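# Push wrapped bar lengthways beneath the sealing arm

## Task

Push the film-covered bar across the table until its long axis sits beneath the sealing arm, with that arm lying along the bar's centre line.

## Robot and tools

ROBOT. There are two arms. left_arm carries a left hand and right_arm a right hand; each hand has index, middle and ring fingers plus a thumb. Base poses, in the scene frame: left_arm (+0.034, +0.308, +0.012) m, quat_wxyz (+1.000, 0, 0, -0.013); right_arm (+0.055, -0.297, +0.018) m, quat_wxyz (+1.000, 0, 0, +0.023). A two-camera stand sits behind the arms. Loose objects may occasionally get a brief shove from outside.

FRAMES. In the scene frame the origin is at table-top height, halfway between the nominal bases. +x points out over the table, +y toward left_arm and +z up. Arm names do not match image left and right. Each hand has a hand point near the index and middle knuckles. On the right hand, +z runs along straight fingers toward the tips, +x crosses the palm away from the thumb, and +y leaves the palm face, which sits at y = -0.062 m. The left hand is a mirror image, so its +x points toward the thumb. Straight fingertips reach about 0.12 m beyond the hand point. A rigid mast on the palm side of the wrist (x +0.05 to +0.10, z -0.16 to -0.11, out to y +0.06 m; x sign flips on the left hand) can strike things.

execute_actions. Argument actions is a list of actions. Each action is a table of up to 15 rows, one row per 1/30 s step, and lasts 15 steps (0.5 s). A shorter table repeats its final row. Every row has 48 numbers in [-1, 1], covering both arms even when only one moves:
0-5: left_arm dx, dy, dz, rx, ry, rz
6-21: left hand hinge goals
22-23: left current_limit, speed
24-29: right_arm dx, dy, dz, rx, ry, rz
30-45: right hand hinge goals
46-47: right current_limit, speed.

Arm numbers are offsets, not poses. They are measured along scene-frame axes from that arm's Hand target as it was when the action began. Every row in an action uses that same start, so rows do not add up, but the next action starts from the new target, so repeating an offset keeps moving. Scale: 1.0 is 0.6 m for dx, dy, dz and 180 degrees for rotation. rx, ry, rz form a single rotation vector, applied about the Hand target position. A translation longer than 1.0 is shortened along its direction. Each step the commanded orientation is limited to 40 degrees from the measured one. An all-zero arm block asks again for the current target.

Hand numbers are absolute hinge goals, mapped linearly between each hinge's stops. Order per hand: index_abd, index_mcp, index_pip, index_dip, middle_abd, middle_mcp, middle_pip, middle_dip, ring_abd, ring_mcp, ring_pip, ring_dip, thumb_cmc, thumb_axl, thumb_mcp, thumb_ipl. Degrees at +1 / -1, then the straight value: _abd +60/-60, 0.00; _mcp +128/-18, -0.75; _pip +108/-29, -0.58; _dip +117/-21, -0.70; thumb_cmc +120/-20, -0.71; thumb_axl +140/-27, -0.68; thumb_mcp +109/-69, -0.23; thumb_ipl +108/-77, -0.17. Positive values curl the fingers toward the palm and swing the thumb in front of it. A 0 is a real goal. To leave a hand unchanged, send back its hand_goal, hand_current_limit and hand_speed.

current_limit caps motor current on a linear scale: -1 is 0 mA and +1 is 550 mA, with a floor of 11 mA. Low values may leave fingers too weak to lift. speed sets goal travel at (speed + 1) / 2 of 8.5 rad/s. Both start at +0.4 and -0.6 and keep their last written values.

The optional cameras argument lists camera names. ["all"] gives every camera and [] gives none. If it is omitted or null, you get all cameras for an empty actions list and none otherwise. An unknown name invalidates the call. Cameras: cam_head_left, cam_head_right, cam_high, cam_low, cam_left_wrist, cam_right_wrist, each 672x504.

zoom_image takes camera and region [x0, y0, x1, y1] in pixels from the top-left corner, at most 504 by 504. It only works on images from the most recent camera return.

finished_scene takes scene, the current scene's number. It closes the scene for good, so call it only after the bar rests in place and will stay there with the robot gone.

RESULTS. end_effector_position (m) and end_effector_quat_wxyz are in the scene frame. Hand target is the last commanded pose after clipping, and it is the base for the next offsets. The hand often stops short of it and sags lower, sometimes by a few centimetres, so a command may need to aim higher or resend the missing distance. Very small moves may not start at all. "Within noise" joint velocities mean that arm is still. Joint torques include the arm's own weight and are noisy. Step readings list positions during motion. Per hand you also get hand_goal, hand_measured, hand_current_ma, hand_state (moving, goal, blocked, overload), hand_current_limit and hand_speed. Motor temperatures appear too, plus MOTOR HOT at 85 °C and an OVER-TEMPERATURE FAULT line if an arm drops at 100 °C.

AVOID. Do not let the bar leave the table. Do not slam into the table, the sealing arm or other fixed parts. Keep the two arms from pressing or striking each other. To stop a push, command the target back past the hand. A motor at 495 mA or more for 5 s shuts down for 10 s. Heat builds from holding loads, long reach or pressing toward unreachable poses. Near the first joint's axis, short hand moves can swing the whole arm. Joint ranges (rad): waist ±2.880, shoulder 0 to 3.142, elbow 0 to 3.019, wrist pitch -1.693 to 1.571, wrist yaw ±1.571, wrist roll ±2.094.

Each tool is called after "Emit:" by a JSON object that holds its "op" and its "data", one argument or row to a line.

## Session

Emit:
{"op": "execute_actions", "data": {
  "actions": [],
  "cameras": ["cam_head_right", "cam_high", "cam_head_left"]
}}

Emit:
{"op": "zoom_image", "data": {
  "camera": "cam_head_right",
  "region": [230, 140, 470, 320]
}}

Emit:
{"op": "zoom_image", "data": {
  "camera": "cam_high",
  "region": [230, 150, 500, 370]
}}

Emit:
{"op": "zoom_image", "data": {
  "camera": "cam_head_left",
  "region": [210, 130, 450, 310]
}}

Scene clock: 0.00 s.
left_arm: end_effector_position=(+0.5703, +0.3241, +0.2582) hand_goal=(+0.000, -0.754, -0.576, -0.696, +0.000, -0.754, -0.576, -0.696, +0.000, -0.754, -0.576, -0.696, -0.714, -0.678, -0.226, -0.168) hand_measured=(+0.000, -0.754, -0.576, -0.696, +0.000, -0.754, -0.576, -0.696, +0.000, -0.754, -0.576, -0.696, -0.714, -0.678, -0.226, -0.168) hand_current_ma=(+0, +0, +0, +0, +0, +0, +0, +0, +0, +0, +0, +0, +0, +0, +0, +0) hand_state=(goal, goal, goal, goal, goal, goal, goal, goal, goal, goal, goal, goal, goal, goal, goal, goal) hand_current_limit=0.40 hand_speed=-0.60 end_effector_quat_wxyz=(+0.620, +0.204, +0.751, -0.096) | right_arm: end_effector_position=(+0.2813, +0.0409, +0.2328) hand_goal=(+0.000, -0.754, -0.576, -0.696, +0.000, -0.754, -0.576, -0.696, +0.000, -0.754, -0.576, -0.696, -0.714, -0.678, -0.226, -0.168) hand_measured=(+0.000, -0.754, -0.576, -0.696, +0.000, -0.754, -0.576, -0.696, +0.000, -0.754, -0.576, -0.696, -0.714, -0.678, -0.226, -0.168) hand_current_ma=(+0, +0, +0, +0, +0, +0, +0, +0, +0, +0, +0, +0, +0, +0, +0, +0) hand_state=(goal, goal, goal, goal, goal, goal, goal, goal, goal, goal, goal, goal, goal, goal, goal, goal) hand_current_limit=0.40 hand_speed=-0.60 end_effector_quat_wxyz=(-0.287, +0.270, +0.795, +0.460)
Joint positions: left_arm=[0.041 1.2 0.665 0.301 0.421 -1.362] | right_arm=[0.633 0.919 0.467 -0.352 -0.964 0.18]
Joint velocities: within noise
Joint torques (N m): no reading
Motor temperatures (°C): left_arm=[34 32 35 34 34 32] | right_arm=[37 37 34 36 36 32]
Heat: left arm: hottest elbow 35 °C; right arm: hottest waist 37 °C.
Hand target: left_arm +0.5778, +0.3242, +0.2807; +0.636, +0.206, +0.738, -0.091 | right_arm +0.2858, +0.0443, +0.2435; -0.283, +0.265, +0.794, +0.468
Images, in order (width x height): cam_head_left 672x504, cam_head_right 672x504, cam_high 672x504.

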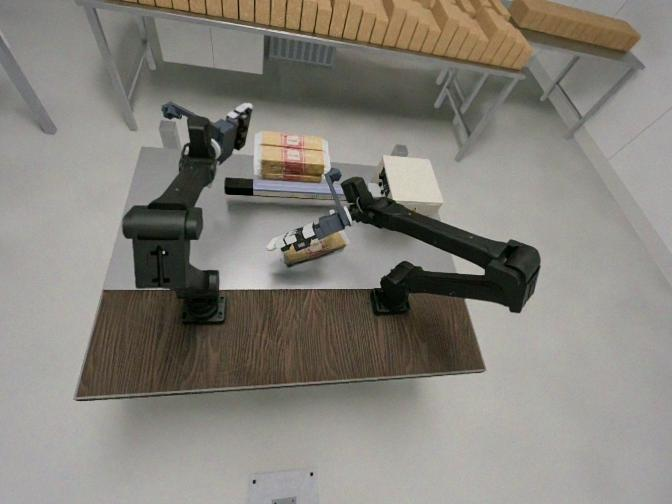

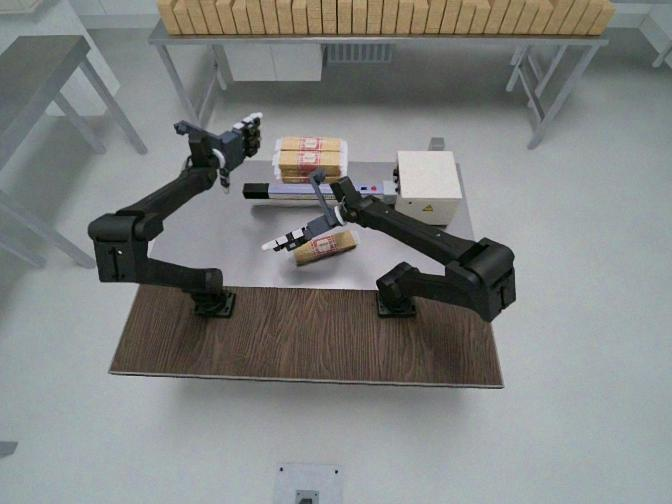

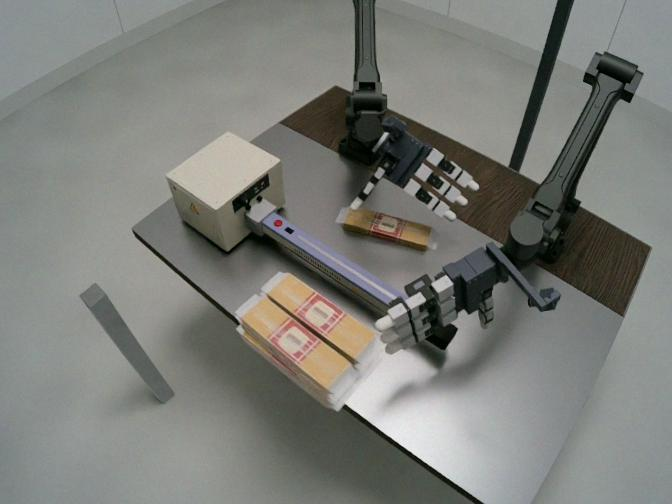

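Scaled by 2.100 from the camera's 672x504 image, which has a finer 960x720 frame.

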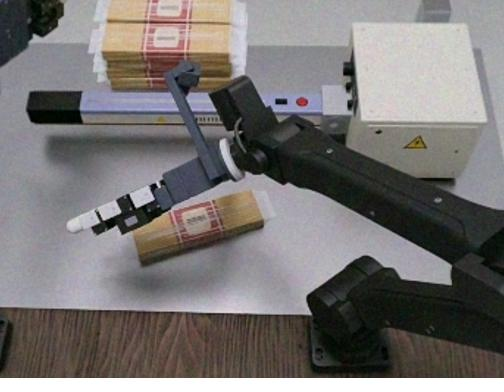

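Scaled by 1.867 from the camera's 672x504 image, which has a finer 960x720 frame.

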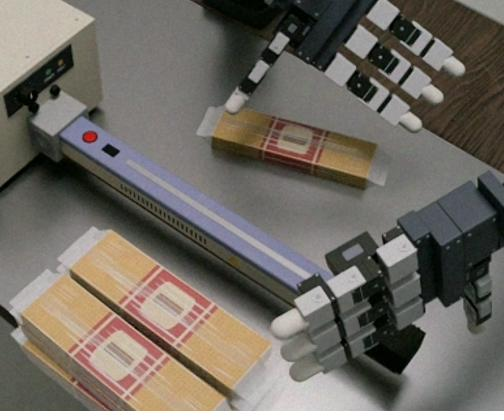

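Scaled by 2.100 from the camera's 672x504 image, which has a finer 960x720 frame.

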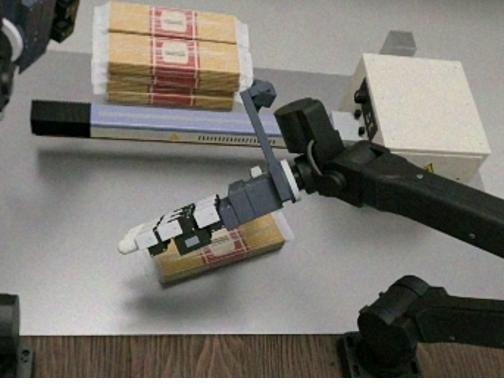

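Emit:
{"op": "execute_actions", "data": {
  "actions": [
    [[-0.05,0.05,0.05,0,0,0,0,-0.754,-0.576,-0.696,0,-0.754,-0.576,-0.696,0,-0.754,-0.576,-0.696,-0.714,-0.678,-0.226,-0.168,0.4,-0.6,-0.0403,-0.0453,0.03,-0.0547,-0.014,-0.0718,-0.33,-0.754,-0.576,-0.696,0,0.479,0.738,-0.55,0.33,-0.754,-0.576,-0.696,0.357,-0.678,-0.226,-0.168,0.4,-0.4]],
    [[-0.05,0.05,0.05,0,0,0,0,-0.754,-0.576,-0.696,0,-0.754,-0.576,-0.696,0,-0.754,-0.576,-0.696,-0.714,-0.678,-0.226,-0.168,0.4,-0.6,-0.0403,-0.0453,0.02,-0.0547,-0.014,-0.0718,-0.33,-0.754,-0.576,-0.696,0,0.479,0.738,-0.55,0.33,-0.754,-0.576,-0.696,0.357,-0.678,-0.226,-0.168,0.4,-0.4]],
    [[0,0,0,0,0,0,0,-0.754,-0.576,-0.696,0,-0.754,-0.576,-0.696,0,-0.754,-0.576,-0.696,-0.714,-0.678,-0.226,-0.168,0.4,-0.6,-0.0403,-0.0453,0.01,-0.0547,-0.014,-0.0718,-0.33,-0.754,-0.576,-0.696,0,0.479,0.738,-0.55,0.33,-0.754,-0.576,-0.696,0.357,-0.678,-0.226,-0.168,0.4,-0.4]],
    [[0,0,0,0,0,0,0,-0.754,-0.576,-0.696,0,-0.754,-0.576,-0.696,0,-0.754,-0.576,-0.696,-0.714,-0.678,-0.226,-0.168,0.4,-0.6,-0.0403,-0.0453,0,-0.0547,-0.014,-0.0718,-0.33,-0.754,-0.576,-0.696,0,0.479,0.738,-0.55,0.33,-0.754,-0.576,-0.696,0.357,-0.678,-0.226,-0.168,0.4,-0.4]],
    [[0,0,0,0,0,0,0,-0.754,-0.576,-0.696,0,-0.754,-0.576,-0.696,0,-0.754,-0.576,-0.696,-0.714,-0.678,-0.226,-0.168,0.4,-0.6,-0.0403,-0.0453,0,-0.0547,-0.014,-0.0718,-0.33,-0.754,-0.576,-0.696,0,0.479,0.738,-0.55,0.33,-0.754,-0.576,-0.696,0.357,-0.678,-0.226,-0.168,0.4,-0.4]]
  ],
  "cameras": ["cam_head_left", "cam_head_right", "cam_high"]
}}

Emit:
{"op": "zoom_image", "data": {
  "camera": "cam_head_right",
  "region": [230, 160, 410, 290]
}}

Emit:
{"op": "zoom_image", "data": {
  "camera": "cam_high",
  "region": [240, 150, 500, 370]
}}

Emit:
{"op": "zoom_image", "data": {
  "camera": "cam_head_left",
  "region": [215, 160, 415, 310]
}}

Scene clock: 16.23 s.
left_arm: end_effector_position=(+0.5114, +0.3804, +0.3163) hand_goal=(+0.000, -0.754, -0.576, -0.696, +0.000, -0.754, -0.576, -0.696, +0.000, -0.754, -0.576, -0.696, -0.714, -0.678, -0.226, -0.168) hand_measured=(-0.002, -0.754, -0.576, -0.696, -0.002, -0.754, -0.576, -0.696, -0.002, -0.754, -0.576, -0.696, -0.714, -0.678, -0.226, -0.168) hand_current_ma=(-2, +0, -1, +0, -3, +0, -1, +0, -2, +0, -1, +0, +0, +1, +0, +0) hand_state=(goal, goal, goal, goal, goal, goal, goal, goal, goal, goal, goal, goal, goal, goal, goal, goal) hand_current_limit=0.40 hand_speed=-0.60 end_effector_quat_wxyz=(+0.625, +0.200, +0.747, -0.100) | right_arm: end_effector_position=(+0.1680, -0.0988, +0.2676) hand_goal=(-0.330, -0.754, -0.576, -0.696, +0.000, +0.478, +0.738, -0.550, +0.330, -0.754, -0.576, -0.696, +0.356, -0.678, -0.226, -0.168) hand_measured=(-0.330, -0.758, -0.576, -0.696, -0.002, +0.468, +0.736, -0.552, +0.326, -0.758, -0.576, -0.696, +0.352, -0.678, -0.222, -0.168) hand_current_ma=(+1, -17, -3, +0, -9, -45, -6, -10, -12, -18, -3, +0, -17, +4, +18, +2) hand_state=(goal, goal, goal, goal, goal, goal, goal, goal, goal, goal, goal, goal, goal, goal, goal, goal) hand_current_limit=0.40 hand_speed=-0.40 end_effector_quat_wxyz=(+0.222, +0.666, +0.681, +0.208)
Joint positions: left_arm=[0.238 0.952 0.665 0.042 0.618 -1.324] | right_arm=[1.781 0.977 0.795 -1.58 0.592 1.862]
Joint torques (N m): left_arm=[-0.15 -4.01 13.98 1.88 0.34 0.16] | right_arm=[-0.73 -4.19 12.19 -0.68 0.57 0.12]
Heat: left arm: hottest elbow 37 °C; right arm: hottest elbow 38 °C.
Hand target: left_arm +0.5178, +0.3843, +0.3407; +0.636, +0.206, +0.738, -0.091 | right_arm +0.1649, -0.0916, +0.2794; +0.213, +0.674, +0.674, +0.212
Off the commanded pose: left_arm 0.026 m, 2 deg | right_arm 0.014 m, 2 deg.
Step readings (end_effector_position of left_arm | right_arm):
0: (+0.5703, +0.3241, +0.2582) | (+0.2813, +0.0409, +0.2328)
1: (+0.5703, +0.3240, +0.2582) | (+0.2823, +0.0405, +0.2324)
2: (+0.5698, +0.3242, +0.2587) | (+0.2853, +0.0383, +0.2303)
4: (+0.5654, +0.3263, +0.2614) | (+0.2883, +0.0297, +0.2308)
8: (+0.5526, +0.3441, +0.2848) | (+0.2726, +0.0188, +0.2585)
15: (+0.5434, +0.3523, +0.3007) | (+0.2595, +0.0143, +0.2548)
16: (+0.5431, +0.3518, +0.2994) | (+0.2605, +0.0131, +0.2521)
17: (+0.5420, +0.3519, +0.2973) | (+0.2628, +0.0095, +0.2483)
19: (+0.5363, +0.3548, +0.2954) | (+0.2633, -0.0020, +0.2433)
23: (+0.5213, +0.3752, +0.3083) | (+0.2453, -0.0124, +0.2477)
30: (+0.5118, +0.3809, +0.3181) | (+0.2351, -0.0135, +0.2532)
31: (+0.5117, +0.3808, +0.3174) | (+0.2359, -0.0148, +0.2530)
32: (+0.5116, +0.3807, +0.3169) | (+0.2382, -0.0193, +0.2533)
34: (+0.5115, +0.3806, +0.3166) | (+0.2381, -0.0303, +0.2530)
38: (+0.5114, +0.3805, +0.3163) | (+0.2212, -0.0360, +0.2574)
45: (+0.5114, +0.3804, +0.3163) | (+0.2130, -0.0374, +0.2633)
46: (+0.5114, +0.3804, +0.3163) | (+0.2136, -0.0387, +0.2625)
47: (+0.5114, +0.3804, +0.3163) | (+0.2148, -0.0429, +0.2630)
49: (+0.5114, +0.3804, +0.3163) | (+0.2127, -0.0526, +0.2653)
53: (+0.5114, +0.3804, +0.3163) | (+0.1966, -0.0574, +0.2665)
60: (+0.5114, +0.3804, +0.3163) | (+0.1910, -0.0640, +0.2625)
61: (+0.5114, +0.3804, +0.3163) | (+0.1912, -0.0657, +0.2621)
62: (+0.5114, +0.3804, +0.3163) | (+0.1913, -0.0692, +0.2633)
64: (+0.5114, +0.3804, +0.3163) | (+0.1879, -0.0770, +0.2670)
68: (+0.5114, +0.3804, +0.3163) | (+0.1748, -0.0820, +0.2684)
75: (+0.5114, +0.3804, +0.3163) | (+0.1692, -0.0928, +0.2655)
Images, in order (width x height): cam_head_left 672x504, cam_head_right 672x504, cam_high 672x504.

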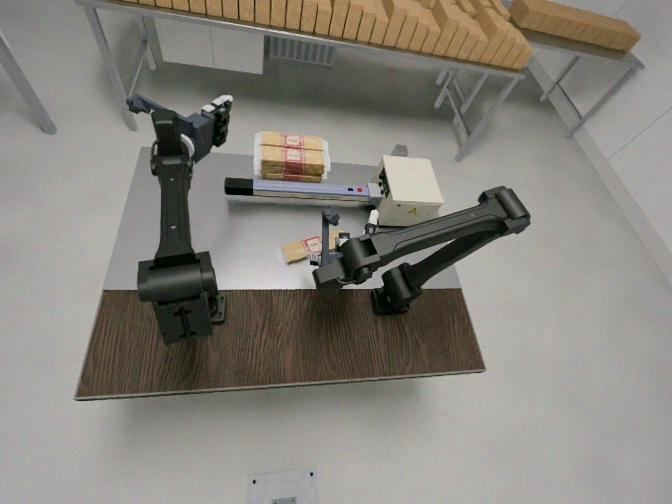

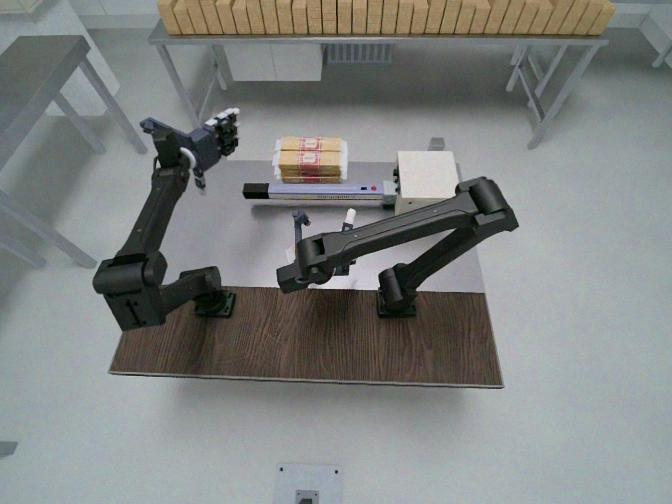

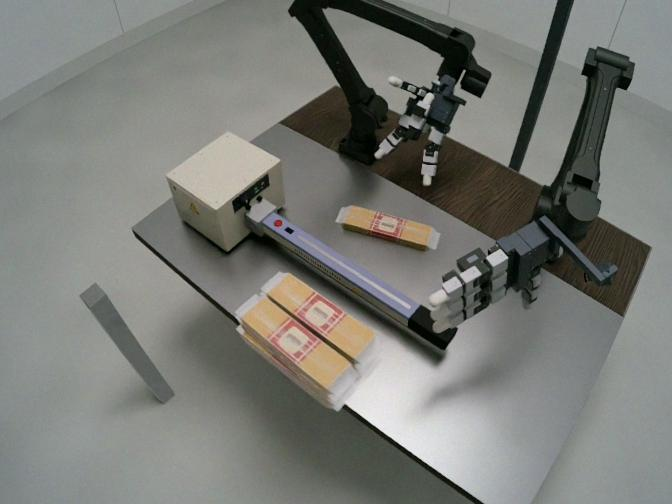

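Scaled by 2.800 from the camera's 672x504 image, which has a finer 960x720 frame.

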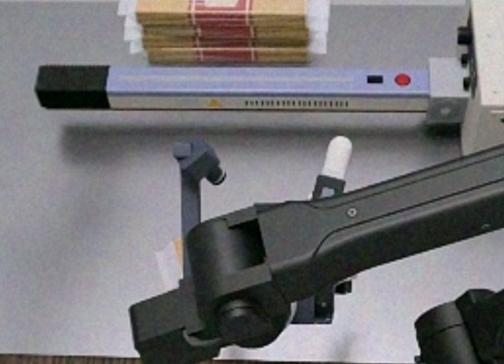

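Scaled by 1.938 from the camera's 672x504 image, which has a finer 960x720 frame.

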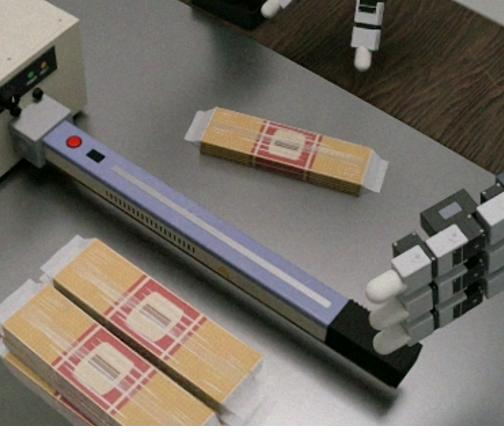

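Scaled by 2.520 from the camera's 672x504 image, which has a finer 960x720 frame.

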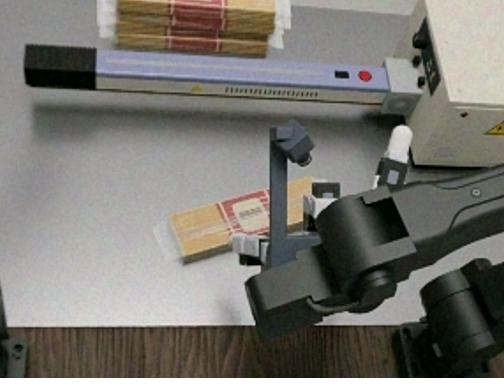

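Emit:
{"op": "execute_actions", "data": {
  "actions": [
    [[0,0,0,0,0,0,0,-0.754,-0.576,-0.696,0,-0.754,-0.576,-0.696,0,-0.754,-0.576,-0.696,-0.714,-0.678,-0.226,-0.168,0.4,-0.6,0,0,-0.095,0,0,-0.0083,-0.33,-0.754,-0.576,-0.696,0,0.479,0.738,-0.55,0.33,-0.754,-0.576,-0.696,0.357,-0.678,-0.226,-0.168,0.4,-0.4]],
    [[0,0,0,0,0,0,0,-0.754,-0.576,-0.696,0,-0.754,-0.576,-0.696,0,-0.754,-0.576,-0.696,-0.714,-0.678,-0.226,-0.168,0.4,-0.6,0,0,-0.095,0,0,0,-0.33,-0.754,-0.576,-0.696,0,0.479,0.738,-0.55,0.33,-0.754,-0.576,-0.696,0.357,-0.678,-0.226,-0.168,0.4,-0.4]]
  ],
  "cameras": ["cam_head_left", "cam_high"]
}}

Emit:
{"op": "zoom_image", "data": {
  "camera": "cam_high",
  "region": [320, 120, 500, 270]
}}

Emit:
{"op": "zoom_image", "data": {
  "camera": "cam_head_left",
  "region": [260, 190, 420, 310]
}}

Scene clock: 21.37 s.
left_arm: end_effector_position=(+0.5114, +0.3804, +0.3163) hand_goal=(+0.000, -0.754, -0.576, -0.696, +0.000, -0.754, -0.576, -0.696, +0.000, -0.754, -0.576, -0.696, -0.714, -0.678, -0.226, -0.168) hand_measured=(-0.002, -0.754, -0.576, -0.696, -0.002, -0.754, -0.576, -0.696, -0.002, -0.754, -0.576, -0.696, -0.714, -0.678, -0.226, -0.168) hand_current_ma=(-2, +0, -1, +0, -3, +0, -1, +0, -2, +0, -1, +0, +0, +1, +0, +0) hand_state=(goal, goal, goal, goal, goal, goal, goal, goal, goal, goal, goal, goal, goal, goal, goal, goal) hand_current_limit=0.40 hand_speed=-0.60 end_effector_quat_wxyz=(+0.625, +0.200, +0.747, -0.100) | right_arm: end_effector_position=(+0.1640, -0.0931, +0.1678) hand_goal=(-0.330, -0.754, -0.576, -0.696, +0.000, +0.478, +0.738, -0.550, +0.330, -0.754, -0.576, -0.696, +0.356, -0.678, -0.226, -0.168) hand_measured=(-0.330, -0.758, -0.576, -0.696, -0.002, +0.468, +0.736, -0.552, +0.328, -0.758, -0.576, -0.696, +0.352, -0.678, -0.222, -0.168) hand_current_ma=(+1, -17, -3, +0, -9, -45, -6, -10, -11, -18, -3, +0, -17, +4, +18, +2) hand_state=(goal, goal, goal, goal, goal, goal, goal, goal, goal, goal, goal, goal, goal, goal, goal, goal) hand_current_limit=0.40 hand_speed=-0.40 end_effector_quat_wxyz=(+0.215, +0.680, +0.669, +0.210)
Joint positions: left_arm=[0.238 0.952 0.665 0.042 0.618 -1.324] | right_arm=[1.781 1.119 0.612 -1.253 0.583 1.901]
Joint torques (N m): left_arm=[-0.15 -4.01 14.01 1.88 0.33 0.16] | right_arm=[-1.14 -3.08 7.6 0.2 0.82 0.03]
Motor temperatures (°C): left_arm=[34 33 38 34 34 32] | right_arm=[37 37 39 36 37 32]
Heat: left arm: hottest elbow 38 °C; right arm: hottest elbow 39 °C.
Hand target: left_arm +0.5178, +0.3843, +0.3407; +0.636, +0.206, +0.738, -0.091 | right_arm +0.1649, -0.0915, +0.1654; +0.216, +0.683, +0.665, +0.210
Off the commanded pose: left_arm 0.026 m, 2 deg | right_arm 0.003 m, 0 deg.
Step readings (end_effector_position of left_arm | right_arm):
0: (+0.5114, +0.3804, +0.3163) | (+0.1680, -0.0989, +0.2676)
1: (+0.5114, +0.3804, +0.3163) | (+0.1680, -0.0989, +0.2675)
2: (+0.5114, +0.3804, +0.3163) | (+0.1675, -0.0979, +0.2665)
4: (+0.5114, +0.3804, +0.3163) | (+0.1663, -0.0951, +0.2602)
8: (+0.5114, +0.3804, +0.3163) | (+0.1651, -0.0941, +0.2379)
15: (+0.5114, +0.3804, +0.3163) | (+0.1645, -0.0927, +0.2257)
16: (+0.5114, +0.3804, +0.3163) | (+0.1644, -0.0925, +0.2252)
17: (+0.5114, +0.3804, +0.3163) | (+0.1642, -0.0919, +0.2219)
19: (+0.5114, +0.3804, +0.3163) | (+0.1640, -0.0915, +0.2103)
23: (+0.5114, +0.3804, +0.3163) | (+0.1653, -0.0980, +0.1820)
30: (+0.5114, +0.3804, +0.3163) | (+0.1643, -0.0944, +0.1685)
Images, in order (width x height): cam_head_left 672x504, cam_high 672x504.

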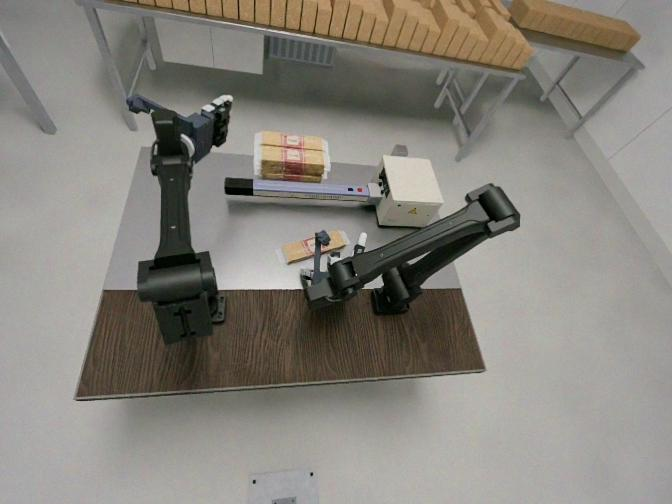

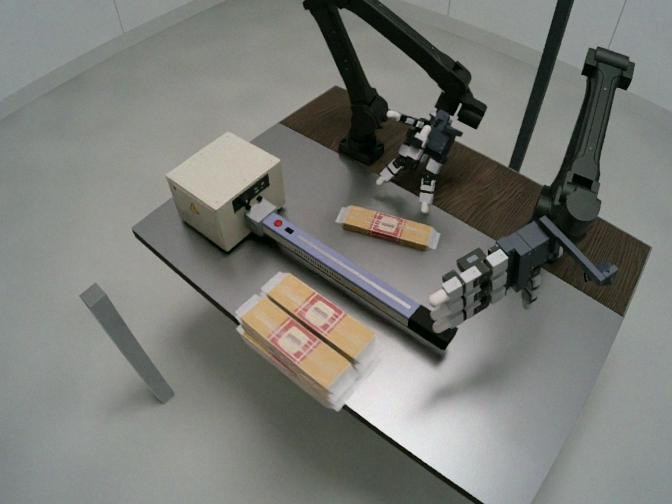

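Scaled by 2.800 from the camera's 672x504 image, which has a finer 960x720 frame.

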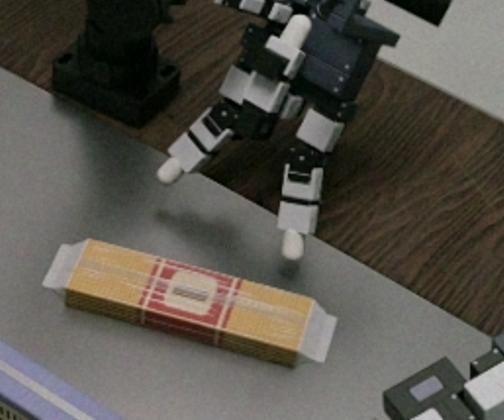

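Scaled by 3.150 from the camera's 672x504 image, which has a finer 960x720 frame.

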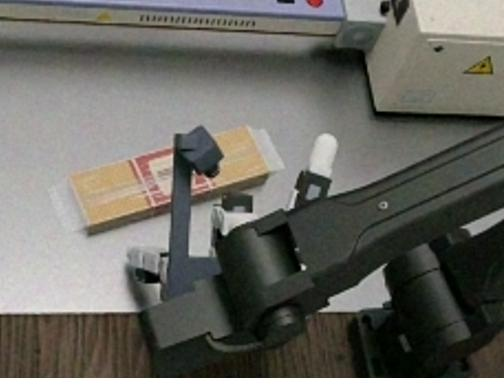

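Emit:
{"op": "execute_actions", "data": {
  "actions": [
    [[0,0,0,0,0,0,0,-0.754,-0.576,-0.696,0,-0.754,-0.576,-0.696,0,-0.754,-0.576,-0.696,-0.714,-0.678,-0.226,-0.168,0.4,-0.6,0.01,0.013,-0.0168,0,0,0,-0.33,-0.754,-0.576,-0.696,0,0.479,0.738,-0.55,0.33,-0.754,-0.576,-0.696,0.357,-0.678,-0.226,-0.168,0.4,-0.4]],
    [[0,0,0,0,0,0,0,-0.754,-0.576,-0.696,0,-0.754,-0.576,-0.696,0,-0.754,-0.576,-0.696,-0.714,-0.678,-0.226,-0.168,0.4,-0.6,0.034,0,0,0,0,0,-0.33,-0.754,-0.576,-0.696,0,0.479,0.738,-0.55,0.33,-0.754,-0.576,-0.696,0.357,-0.678,-0.226,-0.168,0.4,-0.4]],
    [[0,0,0,0,0,0,0,-0.754,-0.576,-0.696,0,-0.754,-0.576,-0.696,0,-0.754,-0.576,-0.696,-0.714,-0.678,-0.226,-0.168,0.4,-0.6,0.036,0,0,0,0,0,-0.33,-0.754,-0.576,-0.696,0,0.479,0.738,-0.55,0.33,-0.754,-0.576,-0.696,0.357,-0.678,-0.226,-0.168,0.4,-0.4]],
    [[0,0,0,0,0,0,0,-0.754,-0.576,-0.696,0,-0.754,-0.576,-0.696,0,-0.754,-0.576,-0.696,-0.714,-0.678,-0.226,-0.168,0.4,-0.6,0.038,0,0,0,0,0,-0.33,-0.754,-0.576,-0.696,0,0.479,0.738,-0.55,0.33,-0.754,-0.576,-0.696,0.357,-0.678,-0.226,-0.168,0.4,-0.4]]
  ],
  "cameras": ["cam_high"]
}}

Emit:
{"op": "zoom_image", "data": {
  "camera": "cam_high",
  "region": [310, 130, 490, 280]
}}

Scene clock: 28.37 s.
left_arm: end_effector_position=(+0.5114, +0.3804, +0.3163) hand_goal=(+0.000, -0.754, -0.576, -0.696, +0.000, -0.754, -0.576, -0.696, +0.000, -0.754, -0.576, -0.696, -0.714, -0.678, -0.226, -0.168) hand_measured=(-0.002, -0.754, -0.576, -0.696, -0.002, -0.754, -0.576, -0.696, -0.002, -0.754, -0.576, -0.696, -0.714, -0.678, -0.226, -0.168) hand_current_ma=(-2, +0, -1, +0, -3, +0, -1, +0, -2, +0, -1, +0, +0, +1, +0, +0) hand_state=(goal, goal, goal, goal, goal, goal, goal, goal, goal, goal, goal, goal, goal, goal, goal, goal) hand_current_limit=0.40 hand_speed=-0.60 end_effector_quat_wxyz=(+0.625, +0.200, +0.747, -0.100) | right_arm: end_effector_position=(+0.2334, -0.0829, +0.1560) hand_goal=(-0.330, -0.754, -0.576, -0.696, +0.000, +0.478, +0.738, -0.550, +0.330, -0.754, -0.576, -0.696, +0.356, -0.678, -0.226, -0.168) hand_measured=(-0.330, -0.758, -0.576, -0.696, -0.002, +0.468, +0.736, -0.552, +0.328, -0.766, -0.580, -0.696, +0.352, -0.678, -0.222, -0.168) hand_current_ma=(+1, -18, -3, +0, -9, -45, -6, -10, -6, -57, -20, -3, -15, +4, +18, +2) hand_state=(goal, goal, goal, goal, goal, goal, goal, goal, goal, goal, goal, goal, goal, goal, goal, goal) hand_current_limit=0.40 hand_speed=-0.40 end_effector_quat_wxyz=(+0.218, +0.683, +0.666, +0.208)
Joint positions: left_arm=[0.238 0.952 0.665 0.042 0.618 -1.324] | right_arm=[1.487 1.109 0.572 -1.033 0.612 1.557]
Joint torques (N m): left_arm=[-0.21 -3.96 13.97 1.87 0.33 0.15] | right_arm=[-1.67 -5.36 7.35 0.68 0.78 -0.11]
Heat: left arm: hottest elbow 39 °C; right arm: hottest elbow 40 °C.
Hand target: left_arm +0.5178, +0.3843, +0.3407; +0.636, +0.206, +0.738, -0.091 | right_arm +0.2357, -0.0838, +0.1553; +0.216, +0.683, +0.665, +0.210
Off the commanded pose: left_arm 0.026 m, 2 deg | right_arm 0.003 m, 0 deg.
Step readings (end_effector_position of left_arm | right_arm):
0: (+0.5114, +0.3804, +0.3163) | (+0.1640, -0.0931, +0.1678)
1: (+0.5114, +0.3804, +0.3163) | (+0.1639, -0.0930, +0.1677)
2: (+0.5114, +0.3804, +0.3163) | (+0.1640, -0.0923, +0.1673)
4: (+0.5114, +0.3804, +0.3163) | (+0.1648, -0.0898, +0.1652)
8: (+0.5114, +0.3804, +0.3163) | (+0.1672, -0.0866, +0.1607)
15: (+0.5114, +0.3804, +0.3163) | (+0.1682, -0.0844, +0.1591)
16: (+0.5114, +0.3804, +0.3163) | (+0.1684, -0.0841, +0.1591)
17: (+0.5114, +0.3804, +0.3163) | (+0.1694, -0.0838, +0.1589)
19: (+0.5114, +0.3804, +0.3163) | (+0.1744, -0.0837, +0.1582)
23: (+0.5114, +0.3804, +0.3163) | (+0.1851, -0.0870, +0.1562)
30: (+0.5114, +0.3804, +0.3163) | (+0.1886, -0.0849, +0.1555)
31: (+0.5114, +0.3804, +0.3163) | (+0.1889, -0.0846, +0.1555)
32: (+0.5114, +0.3804, +0.3163) | (+0.1899, -0.0841, +0.1553)
34: (+0.5114, +0.3804, +0.3163) | (+0.1951, -0.0840, +0.1557)
38: (+0.5114, +0.3804, +0.3163) | (+0.2058, -0.0864, +0.1564)
45: (+0.5114, +0.3804, +0.3163) | (+0.2100, -0.0845, +0.1561)
46: (+0.5114, +0.3804, +0.3163) | (+0.2103, -0.0839, +0.1561)
47: (+0.5114, +0.3804, +0.3163) | (+0.2113, -0.0834, +0.1559)
49: (+0.5114, +0.3804, +0.3163) | (+0.2166, -0.0834, +0.1556)
53: (+0.5114, +0.3804, +0.3163) | (+0.2282, -0.0866, +0.1561)
60: (+0.5114, +0.3804, +0.3163) | (+0.2330, -0.0845, +0.1561)
Images, in order (width x height): cam_high 672x504.

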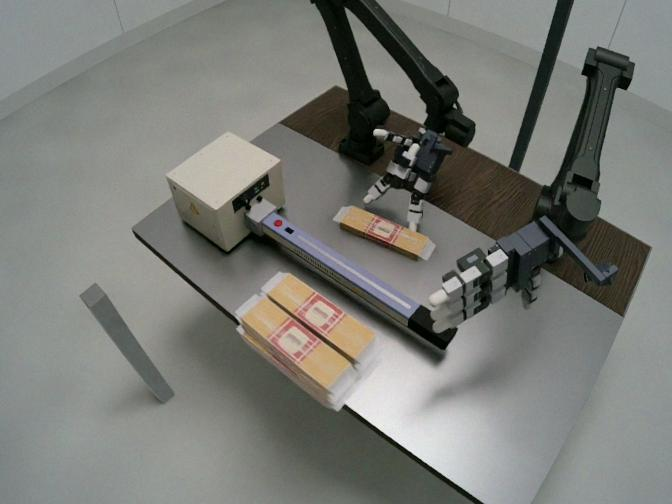

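Scaled by 2.800 from the camera's 672x504 image, which has a finer 960x720 frame.

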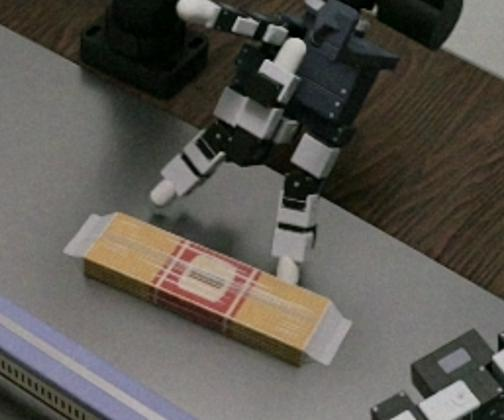

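Emit:
{"op": "execute_actions", "data": {
  "actions": [
    [[0,0,0,0,0,0,0,-0.754,-0.576,-0.696,0,-0.754,-0.576,-0.696,0,-0.754,-0.576,-0.696,-0.714,-0.678,-0.226,-0.168,0.4,-0.6,0.039,0,0,0,0,0,-0.33,-0.754,-0.576,-0.696,0,0.479,0.738,-0.55,0.33,-0.754,-0.576,-0.696,0.357,-0.678,-0.226,-0.168,0.4,-0.4]],
    [[0,0,0,0,0,0,0,-0.754,-0.576,-0.696,0,-0.754,-0.576,-0.696,0,-0.754,-0.576,-0.696,-0.714,-0.678,-0.226,-0.168,0.4,-0.6,0.039,0,0,0,0,0,-0.33,-0.754,-0.576,-0.696,0,0.479,0.738,-0.55,0.33,-0.754,-0.576,-0.696,0.357,-0.678,-0.226,-0.168,0.4,-0.4]],
    [[0,0,0,0,0,0,0,-0.754,-0.576,-0.696,0,-0.754,-0.576,-0.696,0,-0.754,-0.576,-0.696,-0.714,-0.678,-0.226,-0.168,0.4,-0.6,0.039,0,0,0,0,0,-0.33,-0.754,-0.576,-0.696,0,0.479,0.738,-0.55,0.33,-0.754,-0.576,-0.696,0.357,-0.678,-0.226,-0.168,0.4,-0.4]],
    [[0,0,0,0,0,0,0,-0.754,-0.576,-0.696,0,-0.754,-0.576,-0.696,0,-0.754,-0.576,-0.696,-0.714,-0.678,-0.226,-0.168,0.4,-0.6,0.039,0,0,0,0,0,-0.33,-0.754,-0.576,-0.696,0,0.479,0.738,-0.55,0.33,-0.754,-0.576,-0.696,0.357,-0.678,-0.226,-0.168,0.4,-0.4]],
    [[0,0,0,0,0,0,0,-0.754,-0.576,-0.696,0,-0.754,-0.576,-0.696,0,-0.754,-0.576,-0.696,-0.714,-0.678,-0.226,-0.168,0.4,-0.6,0.039,0,0,0,0,0,-0.33,-0.754,-0.576,-0.696,0,0.479,0.738,-0.55,0.33,-0.754,-0.576,-0.696,0.357,-0.678,-0.226,-0.168,0.4,-0.4]]
  ],
  "cameras": ["cam_high"]
}}

Emit:
{"op": "zoom_image", "data": {
  "camera": "cam_high",
  "region": [290, 160, 450, 290]
}}

Scene clock: 33.70 s.
left_arm: end_effector_position=(+0.5114, +0.3804, +0.3163) hand_goal=(+0.000, -0.754, -0.576, -0.696, +0.000, -0.754, -0.576, -0.696, +0.000, -0.754, -0.576, -0.696, -0.714, -0.678, -0.226, -0.168) hand_measured=(-0.002, -0.754, -0.576, -0.696, -0.002, -0.754, -0.576, -0.696, -0.002, -0.754, -0.576, -0.696, -0.714, -0.678, -0.226, -0.168) hand_current_ma=(-2, +0, -1, +0, -3, +0, -1, +0, -2, +0, -1, +0, +0, +1, +0, +0) hand_state=(goal, goal, goal, goal, goal, goal, goal, goal, goal, goal, goal, goal, goal, goal, goal, goal) hand_current_limit=0.40 hand_speed=-0.60 end_effector_quat_wxyz=(+0.625, +0.200, +0.747, -0.100) | right_arm: end_effector_position=(+0.3450, -0.0910, +0.1537) hand_goal=(-0.330, -0.754, -0.576, -0.696, +0.000, +0.478, +0.738, -0.550, +0.330, -0.754, -0.576, -0.696, +0.356, -0.678, -0.226, -0.168) hand_measured=(-0.330, -0.764, -0.578, -0.696, -0.002, +0.468, +0.736, -0.552, +0.334, -0.762, -0.580, -0.698, +0.354, -0.678, -0.222, -0.168) hand_current_ma=(+0, -47, -13, +0, -9, -45, -5, -10, +16, -35, -22, -7, -12, +4, +18, +2) hand_state=(goal, goal, goal, goal, goal, goal, goal, goal, goal, goal, goal, goal, goal, goal, goal, goal) hand_current_limit=0.40 hand_speed=-0.40 end_effector_quat_wxyz=(+0.217, +0.683, +0.665, +0.207)
Joint positions: left_arm=[0.238 0.952 0.665 0.042 0.618 -1.324] | right_arm=[1.048 1.121 0.566 -0.727 0.544 1.039]
Joint torques (N m): left_arm=[-0.21 -4.01 13.96 1.89 0.34 0.17] | right_arm=[-1.61 -4.42 9.99 1.43 0.54 -0.15]
Heat: left arm: hottest elbow 40 °C; right arm: hottest elbow 40 °C.
Hand target: left_arm +0.5178, +0.3843, +0.3407; +0.636, +0.206, +0.738, -0.091 | right_arm +0.3527, -0.0839, +0.1553; +0.216, +0.683, +0.665, +0.209
Off the commanded pose: left_arm 0.026 m, 2 deg | right_arm 0.011 m, 0 deg.
Step readings (end_effector_position of left_arm | right_arm):
0: (+0.5114, +0.3804, +0.3163) | (+0.2334, -0.0828, +0.1561)
1: (+0.5114, +0.3804, +0.3163) | (+0.2336, -0.0828, +0.1561)
2: (+0.5114, +0.3804, +0.3163) | (+0.2346, -0.0825, +0.1560)
4: (+0.5114, +0.3804, +0.3163) | (+0.2399, -0.0827, +0.1557)
8: (+0.5114, +0.3804, +0.3163) | (+0.2519, -0.0861, +0.1565)
15: (+0.5114, +0.3804, +0.3163) | (+0.2568, -0.0845, +0.1563)
16: (+0.5114, +0.3804, +0.3163) | (+0.2570, -0.0840, +0.1564)
17: (+0.5114, +0.3804, +0.3163) | (+0.2580, -0.0833, +0.1562)
19: (+0.5114, +0.3804, +0.3163) | (+0.2632, -0.0833, +0.1555)
23: (+0.5114, +0.3804, +0.3163) | (+0.2753, -0.0864, +0.1561)
30: (+0.5114, +0.3804, +0.3163) | (+0.2801, -0.0846, +0.1562)
31: (+0.5114, +0.3804, +0.3163) | (+0.2804, -0.0842, +0.1562)
32: (+0.5114, +0.3804, +0.3163) | (+0.2813, -0.0836, +0.1559)
34: (+0.5114, +0.3804, +0.3163) | (+0.2864, -0.0837, +0.1555)
38: (+0.5114, +0.3804, +0.3163) | (+0.2983, -0.0873, +0.1564)
45: (+0.5114, +0.3804, +0.3163) | (+0.3030, -0.0858, +0.1568)
46: (+0.5114, +0.3804, +0.3163) | (+0.3033, -0.0855, +0.1568)
47: (+0.5114, +0.3804, +0.3163) | (+0.3042, -0.0850, +0.1565)
49: (+0.5114, +0.3804, +0.3163) | (+0.3090, -0.0852, +0.1561)
53: (+0.5114, +0.3804, +0.3163) | (+0.3204, -0.0896, +0.1572)
60: (+0.5114, +0.3804, +0.3163) | (+0.3249, -0.0886, +0.1564)
61: (+0.5114, +0.3804, +0.3163) | (+0.3252, -0.0883, +0.1563)
62: (+0.5114, +0.3804, +0.3163) | (+0.3261, -0.0879, +0.1557)
64: (+0.5114, +0.3804, +0.3163) | (+0.3306, -0.0883, +0.1543)
68: (+0.5114, +0.3804, +0.3163) | (+0.3413, -0.0927, +0.1532)
75: (+0.5114, +0.3804, +0.3163) | (+0.3445, -0.0916, +0.1536)
Images, in order (width x height): cam_high 672x504.

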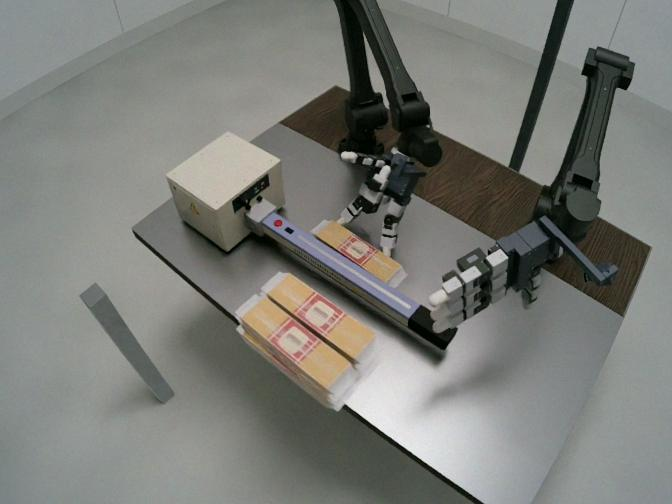

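Scaled by 3.150 from the camera's 672x504 image, which has a finer 960x720 frame.

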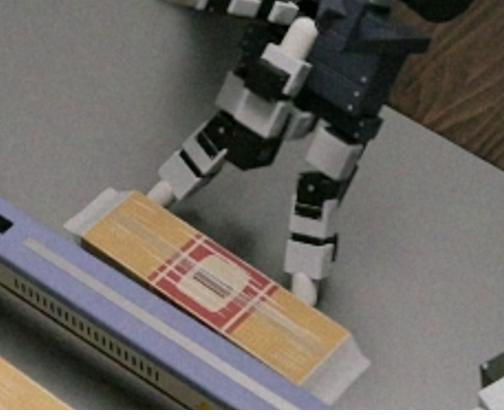

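Emit:
{"op": "execute_actions", "data": {
  "actions": [
    [[0,0,0,0,0,0,0,-0.754,-0.576,-0.696,0,-0.754,-0.576,-0.696,0,-0.754,-0.576,-0.696,-0.714,-0.678,-0.226,-0.168,0.4,-0.6,0.037,0,0,0,0,0,-0.33,-0.754,-0.576,-0.696,0,0.479,0.738,-0.55,0.33,-0.754,-0.576,-0.696,0.357,-0.678,-0.226,-0.168,0.4,-0.4]],
    [[0,0,0,0,0,0,0,-0.754,-0.576,-0.696,0,-0.754,-0.576,-0.696,0,-0.754,-0.576,-0.696,-0.714,-0.678,-0.226,-0.168,0.4,-0.6,0.037,0,0,0,0,0,-0.33,-0.754,-0.576,-0.696,0,0.479,0.738,-0.55,0.33,-0.754,-0.576,-0.696,0.357,-0.678,-0.226,-0.168,0.4,-0.4]],
    [[0,0,0,0,0,0,0,-0.754,-0.576,-0.696,0,-0.754,-0.576,-0.696,0,-0.754,-0.576,-0.696,-0.714,-0.678,-0.226,-0.168,0.4,-0.6,0.034,0,0,0,0,0,-0.33,-0.754,-0.576,-0.696,0,0.479,0.738,-0.55,0.33,-0.754,-0.576,-0.696,0.357,-0.678,-0.226,-0.168,0.4,-0.4]]
  ],
  "cameras": ["cam_high","cam_head_right"]
}}

Scene clock: 38.30 s.
left_arm: end_effector_position=(+0.5114, +0.3804, +0.3163) hand_goal=(+0.000, -0.754, -0.576, -0.696, +0.000, -0.754, -0.576, -0.696, +0.000, -0.754, -0.576, -0.696, -0.714, -0.678, -0.226, -0.168) hand_measured=(-0.002, -0.754, -0.576, -0.696, -0.002, -0.754, -0.576, -0.696, -0.002, -0.754, -0.576, -0.696, -0.714, -0.678, -0.226, -0.168) hand_current_ma=(-2, +0, -1, +0, -3, +0, -1, +0, -2, +0, -1, +0, +0, +1, +0, +0) hand_state=(goal, goal, goal, goal, goal, goal, goal, goal, goal, goal, goal, goal, goal, goal, goal, goal) hand_current_limit=0.40 hand_speed=-0.60 end_effector_quat_wxyz=(+0.625, +0.200, +0.747, -0.100) | right_arm: end_effector_position=(+0.4051, -0.0902, +0.1536) hand_goal=(-0.330, -0.754, -0.576, -0.696, +0.000, +0.478, +0.738, -0.550, +0.330, -0.754, -0.576, -0.696, +0.356, -0.678, -0.226, -0.168) hand_measured=(-0.330, -0.764, -0.578, -0.696, -0.002, +0.468, +0.736, -0.552, +0.348, -0.762, -0.582, -0.698, +0.354, -0.678, -0.222, -0.168) hand_current_ma=(+0, -47, -13, +0, -9, -45, -5, -10, +74, -40, -24, -10, -12, +4, +18, +2) hand_state=(goal, goal, goal, goal, goal, goal, goal, goal, goal, goal, goal, goal, goal, goal, goal, goal) hand_current_limit=0.40 hand_speed=-0.40 end_effector_quat_wxyz=(+0.214, +0.683, +0.666, +0.208)
Joint positions: left_arm=[0.238 0.952 0.665 0.042 0.618 -1.324] | right_arm=[0.865 1.204 0.62 -0.596 0.478 0.84]
Joint torques (N m): left_arm=[-0.15 -3.9 13.97 1.91 0.33 0.16] | right_arm=[-2.14 -5.6 11.03 1.76 0.53 -0.15]
Heat: left arm: hottest elbow 41 °C; right arm: hottest elbow 41 °C.
Hand target: left_arm +0.5178, +0.3843, +0.3407; +0.636, +0.206, +0.738, -0.091 | right_arm +0.4175, -0.0837, +0.1555; +0.216, +0.683, +0.665, +0.210
Off the commanded pose: left_arm 0.026 m, 2 deg | right_arm 0.014 m, 0 deg.
Step readings (end_effector_position of left_arm | right_arm):
0: (+0.5114, +0.3804, +0.3163) | (+0.3450, -0.0909, +0.1537)
1: (+0.5114, +0.3804, +0.3163) | (+0.3451, -0.0908, +0.1536)
2: (+0.5114, +0.3804, +0.3163) | (+0.3458, -0.0908, +0.1533)
4: (+0.5114, +0.3804, +0.3163) | (+0.3497, -0.0915, +0.1526)
8: (+0.5114, +0.3804, +0.3163) | (+0.3595, -0.0935, +0.1523)
15: (+0.5114, +0.3804, +0.3163) | (+0.3637, -0.0923, +0.1527)
16: (+0.5114, +0.3804, +0.3163) | (+0.3638, -0.0921, +0.1527)
17: (+0.5114, +0.3804, +0.3163) | (+0.3647, -0.0918, +0.1526)
19: (+0.5114, +0.3804, +0.3163) | (+0.3692, -0.0919, +0.1526)
23: (+0.5114, +0.3804, +0.3163) | (+0.3809, -0.0929, +0.1526)
30: (+0.5114, +0.3804, +0.3163) | (+0.3851, -0.0915, +0.1531)
31: (+0.5114, +0.3804, +0.3163) | (+0.3852, -0.0914, +0.1530)
32: (+0.5114, +0.3804, +0.3163) | (+0.3861, -0.0911, +0.1530)
34: (+0.5114, +0.3804, +0.3163) | (+0.3901, -0.0913, +0.1530)
38: (+0.5114, +0.3804, +0.3163) | (+0.4009, -0.0918, +0.1530)
45: (+0.5114, +0.3804, +0.3163) | (+0.4049, -0.0905, +0.1536)
Images, in order (width x height): cam_head_right 672x504, cam_high 672x504.

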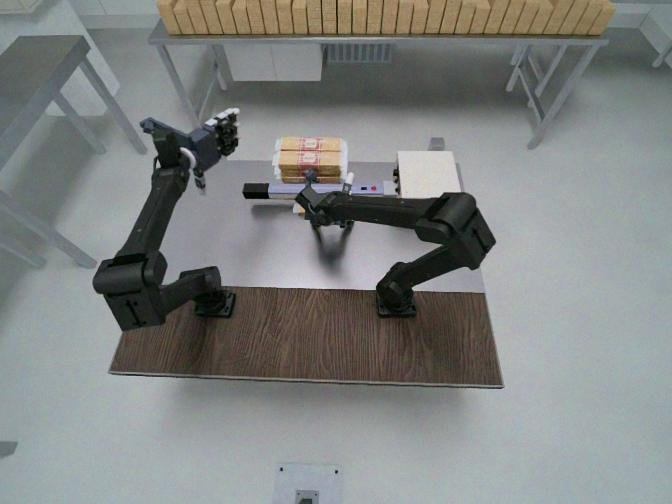

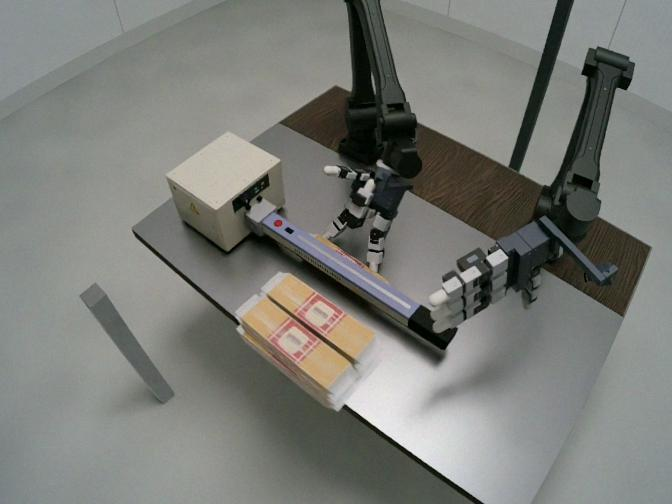

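Emit:
{"op": "zoom_image", "data": {
  "camera": "cam_high",
  "region": [280, 220, 420, 325]
}}

Emit:
{"op": "zoom_image", "data": {
  "camera": "cam_high",
  "region": [290, 240, 350, 290]
}}

Emit:
{"op": "zoom_image", "data": {
  "camera": "cam_high",
  "region": [340, 285, 400, 335]
}}

Scaled by 3.600 from the camera's 672x504 image, which has a finer 960x720 frame.

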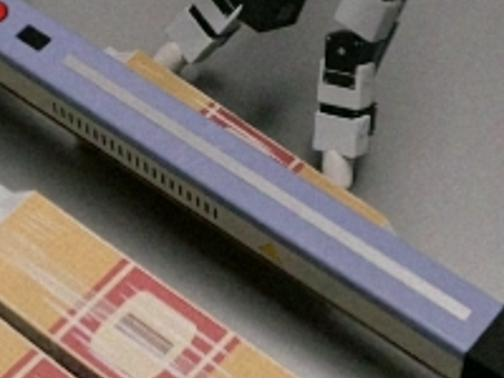

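Scaled by 8.400 from the camera's 672x504 image, which has a finer 960x720 frame.

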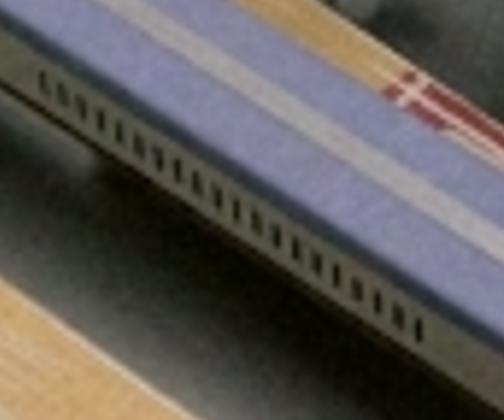

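Scaled by 8.400 from the camera's 672x504 image, which has a finer 960x720 frame.

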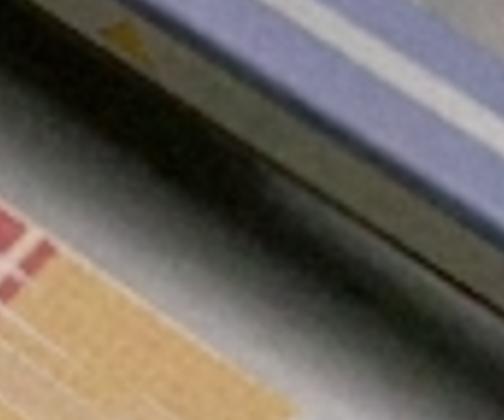

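Emit:
{"op": "zoom_image", "data": {
  "camera": "cam_high",
  "region": [305, 225, 365, 270]
}}

Emit:
{"op": "zoom_image", "data": {
  "camera": "cam_high",
  "region": [345, 250, 405, 295]
}}

Scaled by 8.400 from the camera's 672x504 image, which has a finer 960x720 frame.

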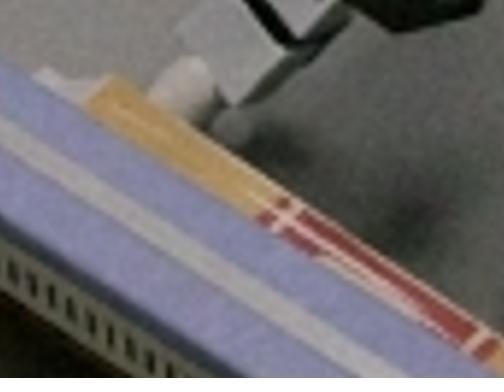

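Scaled by 8.400 from the camera's 672x504 image, which has a finer 960x720 frame.

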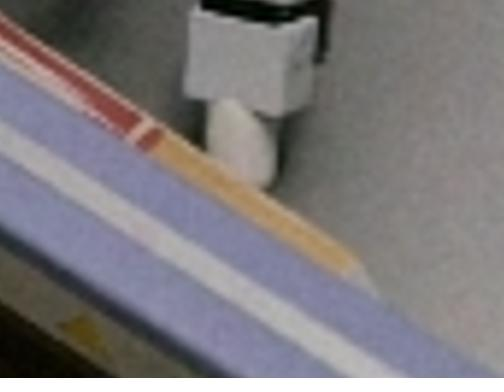

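Emit:
{"op": "execute_actions", "data": {
  "actions": [
    [[0,0,0,0,0,0,0,-0.754,-0.576,-0.696,0,-0.754,-0.576,-0.696,0,-0.754,-0.576,-0.696,-0.714,-0.678,-0.226,-0.168,0.4,-0.6,0.021,0,0,0,0,0.0083,-0.33,-0.754,-0.576,-0.696,0,0.479,0.738,-0.55,0.33,-0.754,-0.576,-0.696,0.357,-0.678,-0.226,-0.168,0.4,-0.4]]
  ],
  "cameras": ["cam_high","cam_head_right"]
}}

Emit:
{"op": "zoom_image", "data": {
  "camera": "cam_high",
  "region": [290, 240, 350, 290]
}}

Emit:
{"op": "zoom_image", "data": {
  "camera": "cam_high",
  "region": [340, 285, 400, 335]
}}

Emit:
{"op": "zoom_image", "data": {
  "camera": "cam_high",
  "region": [310, 230, 394, 293]
}}

Scene clock: 45.17 s.
left_arm: end_effector_position=(+0.5114, +0.3804, +0.3163) hand_goal=(+0.000, -0.754, -0.576, -0.696, +0.000, -0.754, -0.576, -0.696, +0.000, -0.754, -0.576, -0.696, -0.714, -0.678, -0.226, -0.168) hand_measured=(-0.002, -0.754, -0.576, -0.696, -0.002, -0.754, -0.576, -0.696, -0.002, -0.754, -0.576, -0.696, -0.714, -0.678, -0.226, -0.168) hand_current_ma=(-2, +0, -1, +0, -3, +0, -1, +0, -2, +0, -1, +0, +0, +1, +0, +0) hand_state=(goal, goal, goal, goal, goal, goal, goal, goal, goal, goal, goal, goal, goal, goal, goal, goal) hand_current_limit=0.40 hand_speed=-0.60 end_effector_quat_wxyz=(+0.625, +0.200, +0.747, -0.100) | right_arm: end_effector_position=(+0.4172, -0.0896, +0.1536) hand_goal=(-0.330, -0.754, -0.576, -0.696, +0.000, +0.478, +0.738, -0.550, +0.330, -0.754, -0.576, -0.696, +0.356, -0.678, -0.226, -0.168) hand_measured=(-0.330, -0.764, -0.578, -0.696, -0.002, +0.468, +0.736, -0.552, +0.348, -0.762, -0.582, -0.698, +0.354, -0.678, -0.222, -0.168) hand_current_ma=(+0, -47, -13, +0, -9, -45, -5, -10, +76, -39, -24, -11, -12, +4, +18, +2) hand_state=(goal, goal, goal, goal, goal, goal, goal, goal, goal, goal, goal, goal, goal, goal, goal, goal) hand_current_limit=0.40 hand_speed=-0.40 end_effector_quat_wxyz=(+0.211, +0.674, +0.676, +0.212)
Joint positions: left_arm=[0.238 0.952 0.665 0.042 0.618 -1.324] | right_arm=[0.827 1.212 0.623 -0.562 0.451 0.773]
Joint torques (N m): left_arm=[-0.15 -3.96 13.97 1.89 0.34 0.17] | right_arm=[-2.61 -5.25 10.99 1.87 0.5 -0.17]
Heat: left arm: hottest elbow 42 °C; right arm: hottest elbow 41 °C.
Hand target: left_arm +0.5178, +0.3843, +0.3407; +0.636, +0.206, +0.738, -0.091 | right_arm +0.4301, -0.0837, +0.1554; +0.213, +0.674, +0.674, +0.212
Off the commanded pose: left_arm 0.026 m, 2 deg | right_arm 0.014 m, 0 deg.
Step readings (end_effector_position of left_arm | right_arm):
0: (+0.5114, +0.3804, +0.3163) | (+0.4051, -0.0902, +0.1536)
1: (+0.5114, +0.3804, +0.3163) | (+0.4052, -0.0902, +0.1537)
2: (+0.5114, +0.3804, +0.3163) | (+0.4057, -0.0899, +0.1535)
4: (+0.5114, +0.3804, +0.3163) | (+0.4082, -0.0902, +0.1532)
8: (+0.5114, +0.3804, +0.3163) | (+0.4144, -0.0910, +0.1529)
15: (+0.5114, +0.3804, +0.3163) | (+0.4168, -0.0899, +0.1534)
Images, in order (width x height): cam_head_right 672x504, cam_high 672x504.

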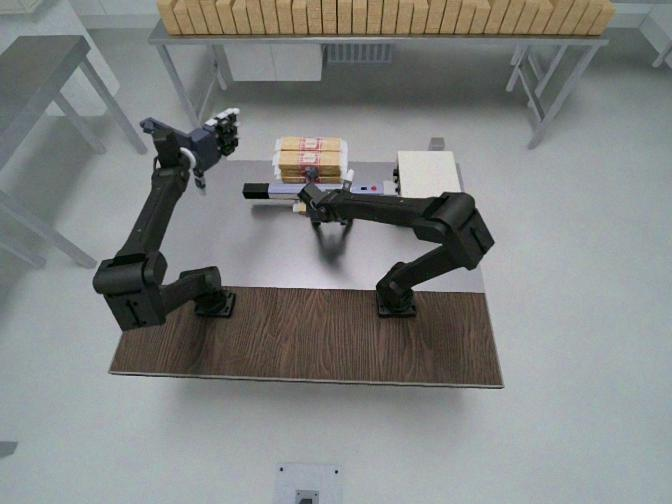

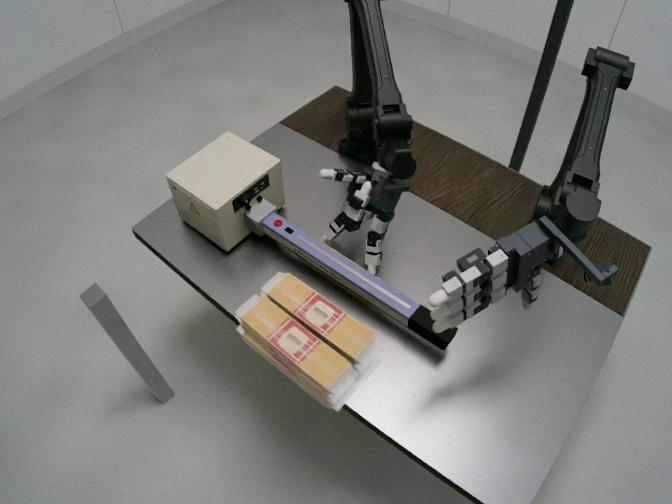

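Scaled by 8.400 from the camera's 672x504 image, which has a finer 960x720 frame.

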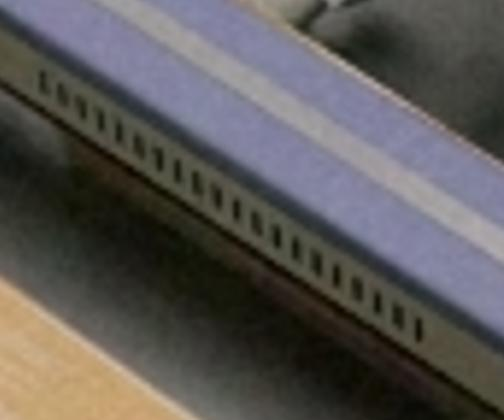

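Scaled by 8.400 from the camera's 672x504 image, which has a finer 960x720 frame.

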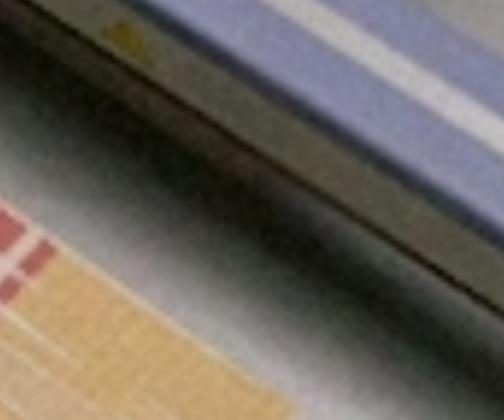

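Scaled by 6.000 from the camera's 672x504 image, which has a finer 960x720 frame.

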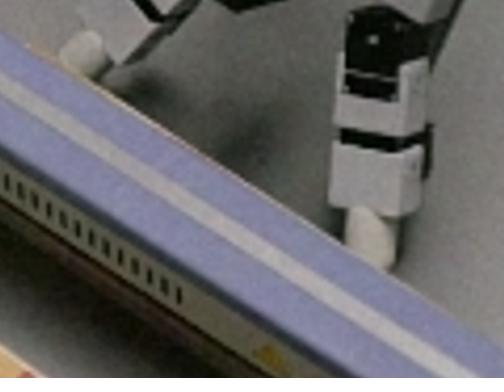

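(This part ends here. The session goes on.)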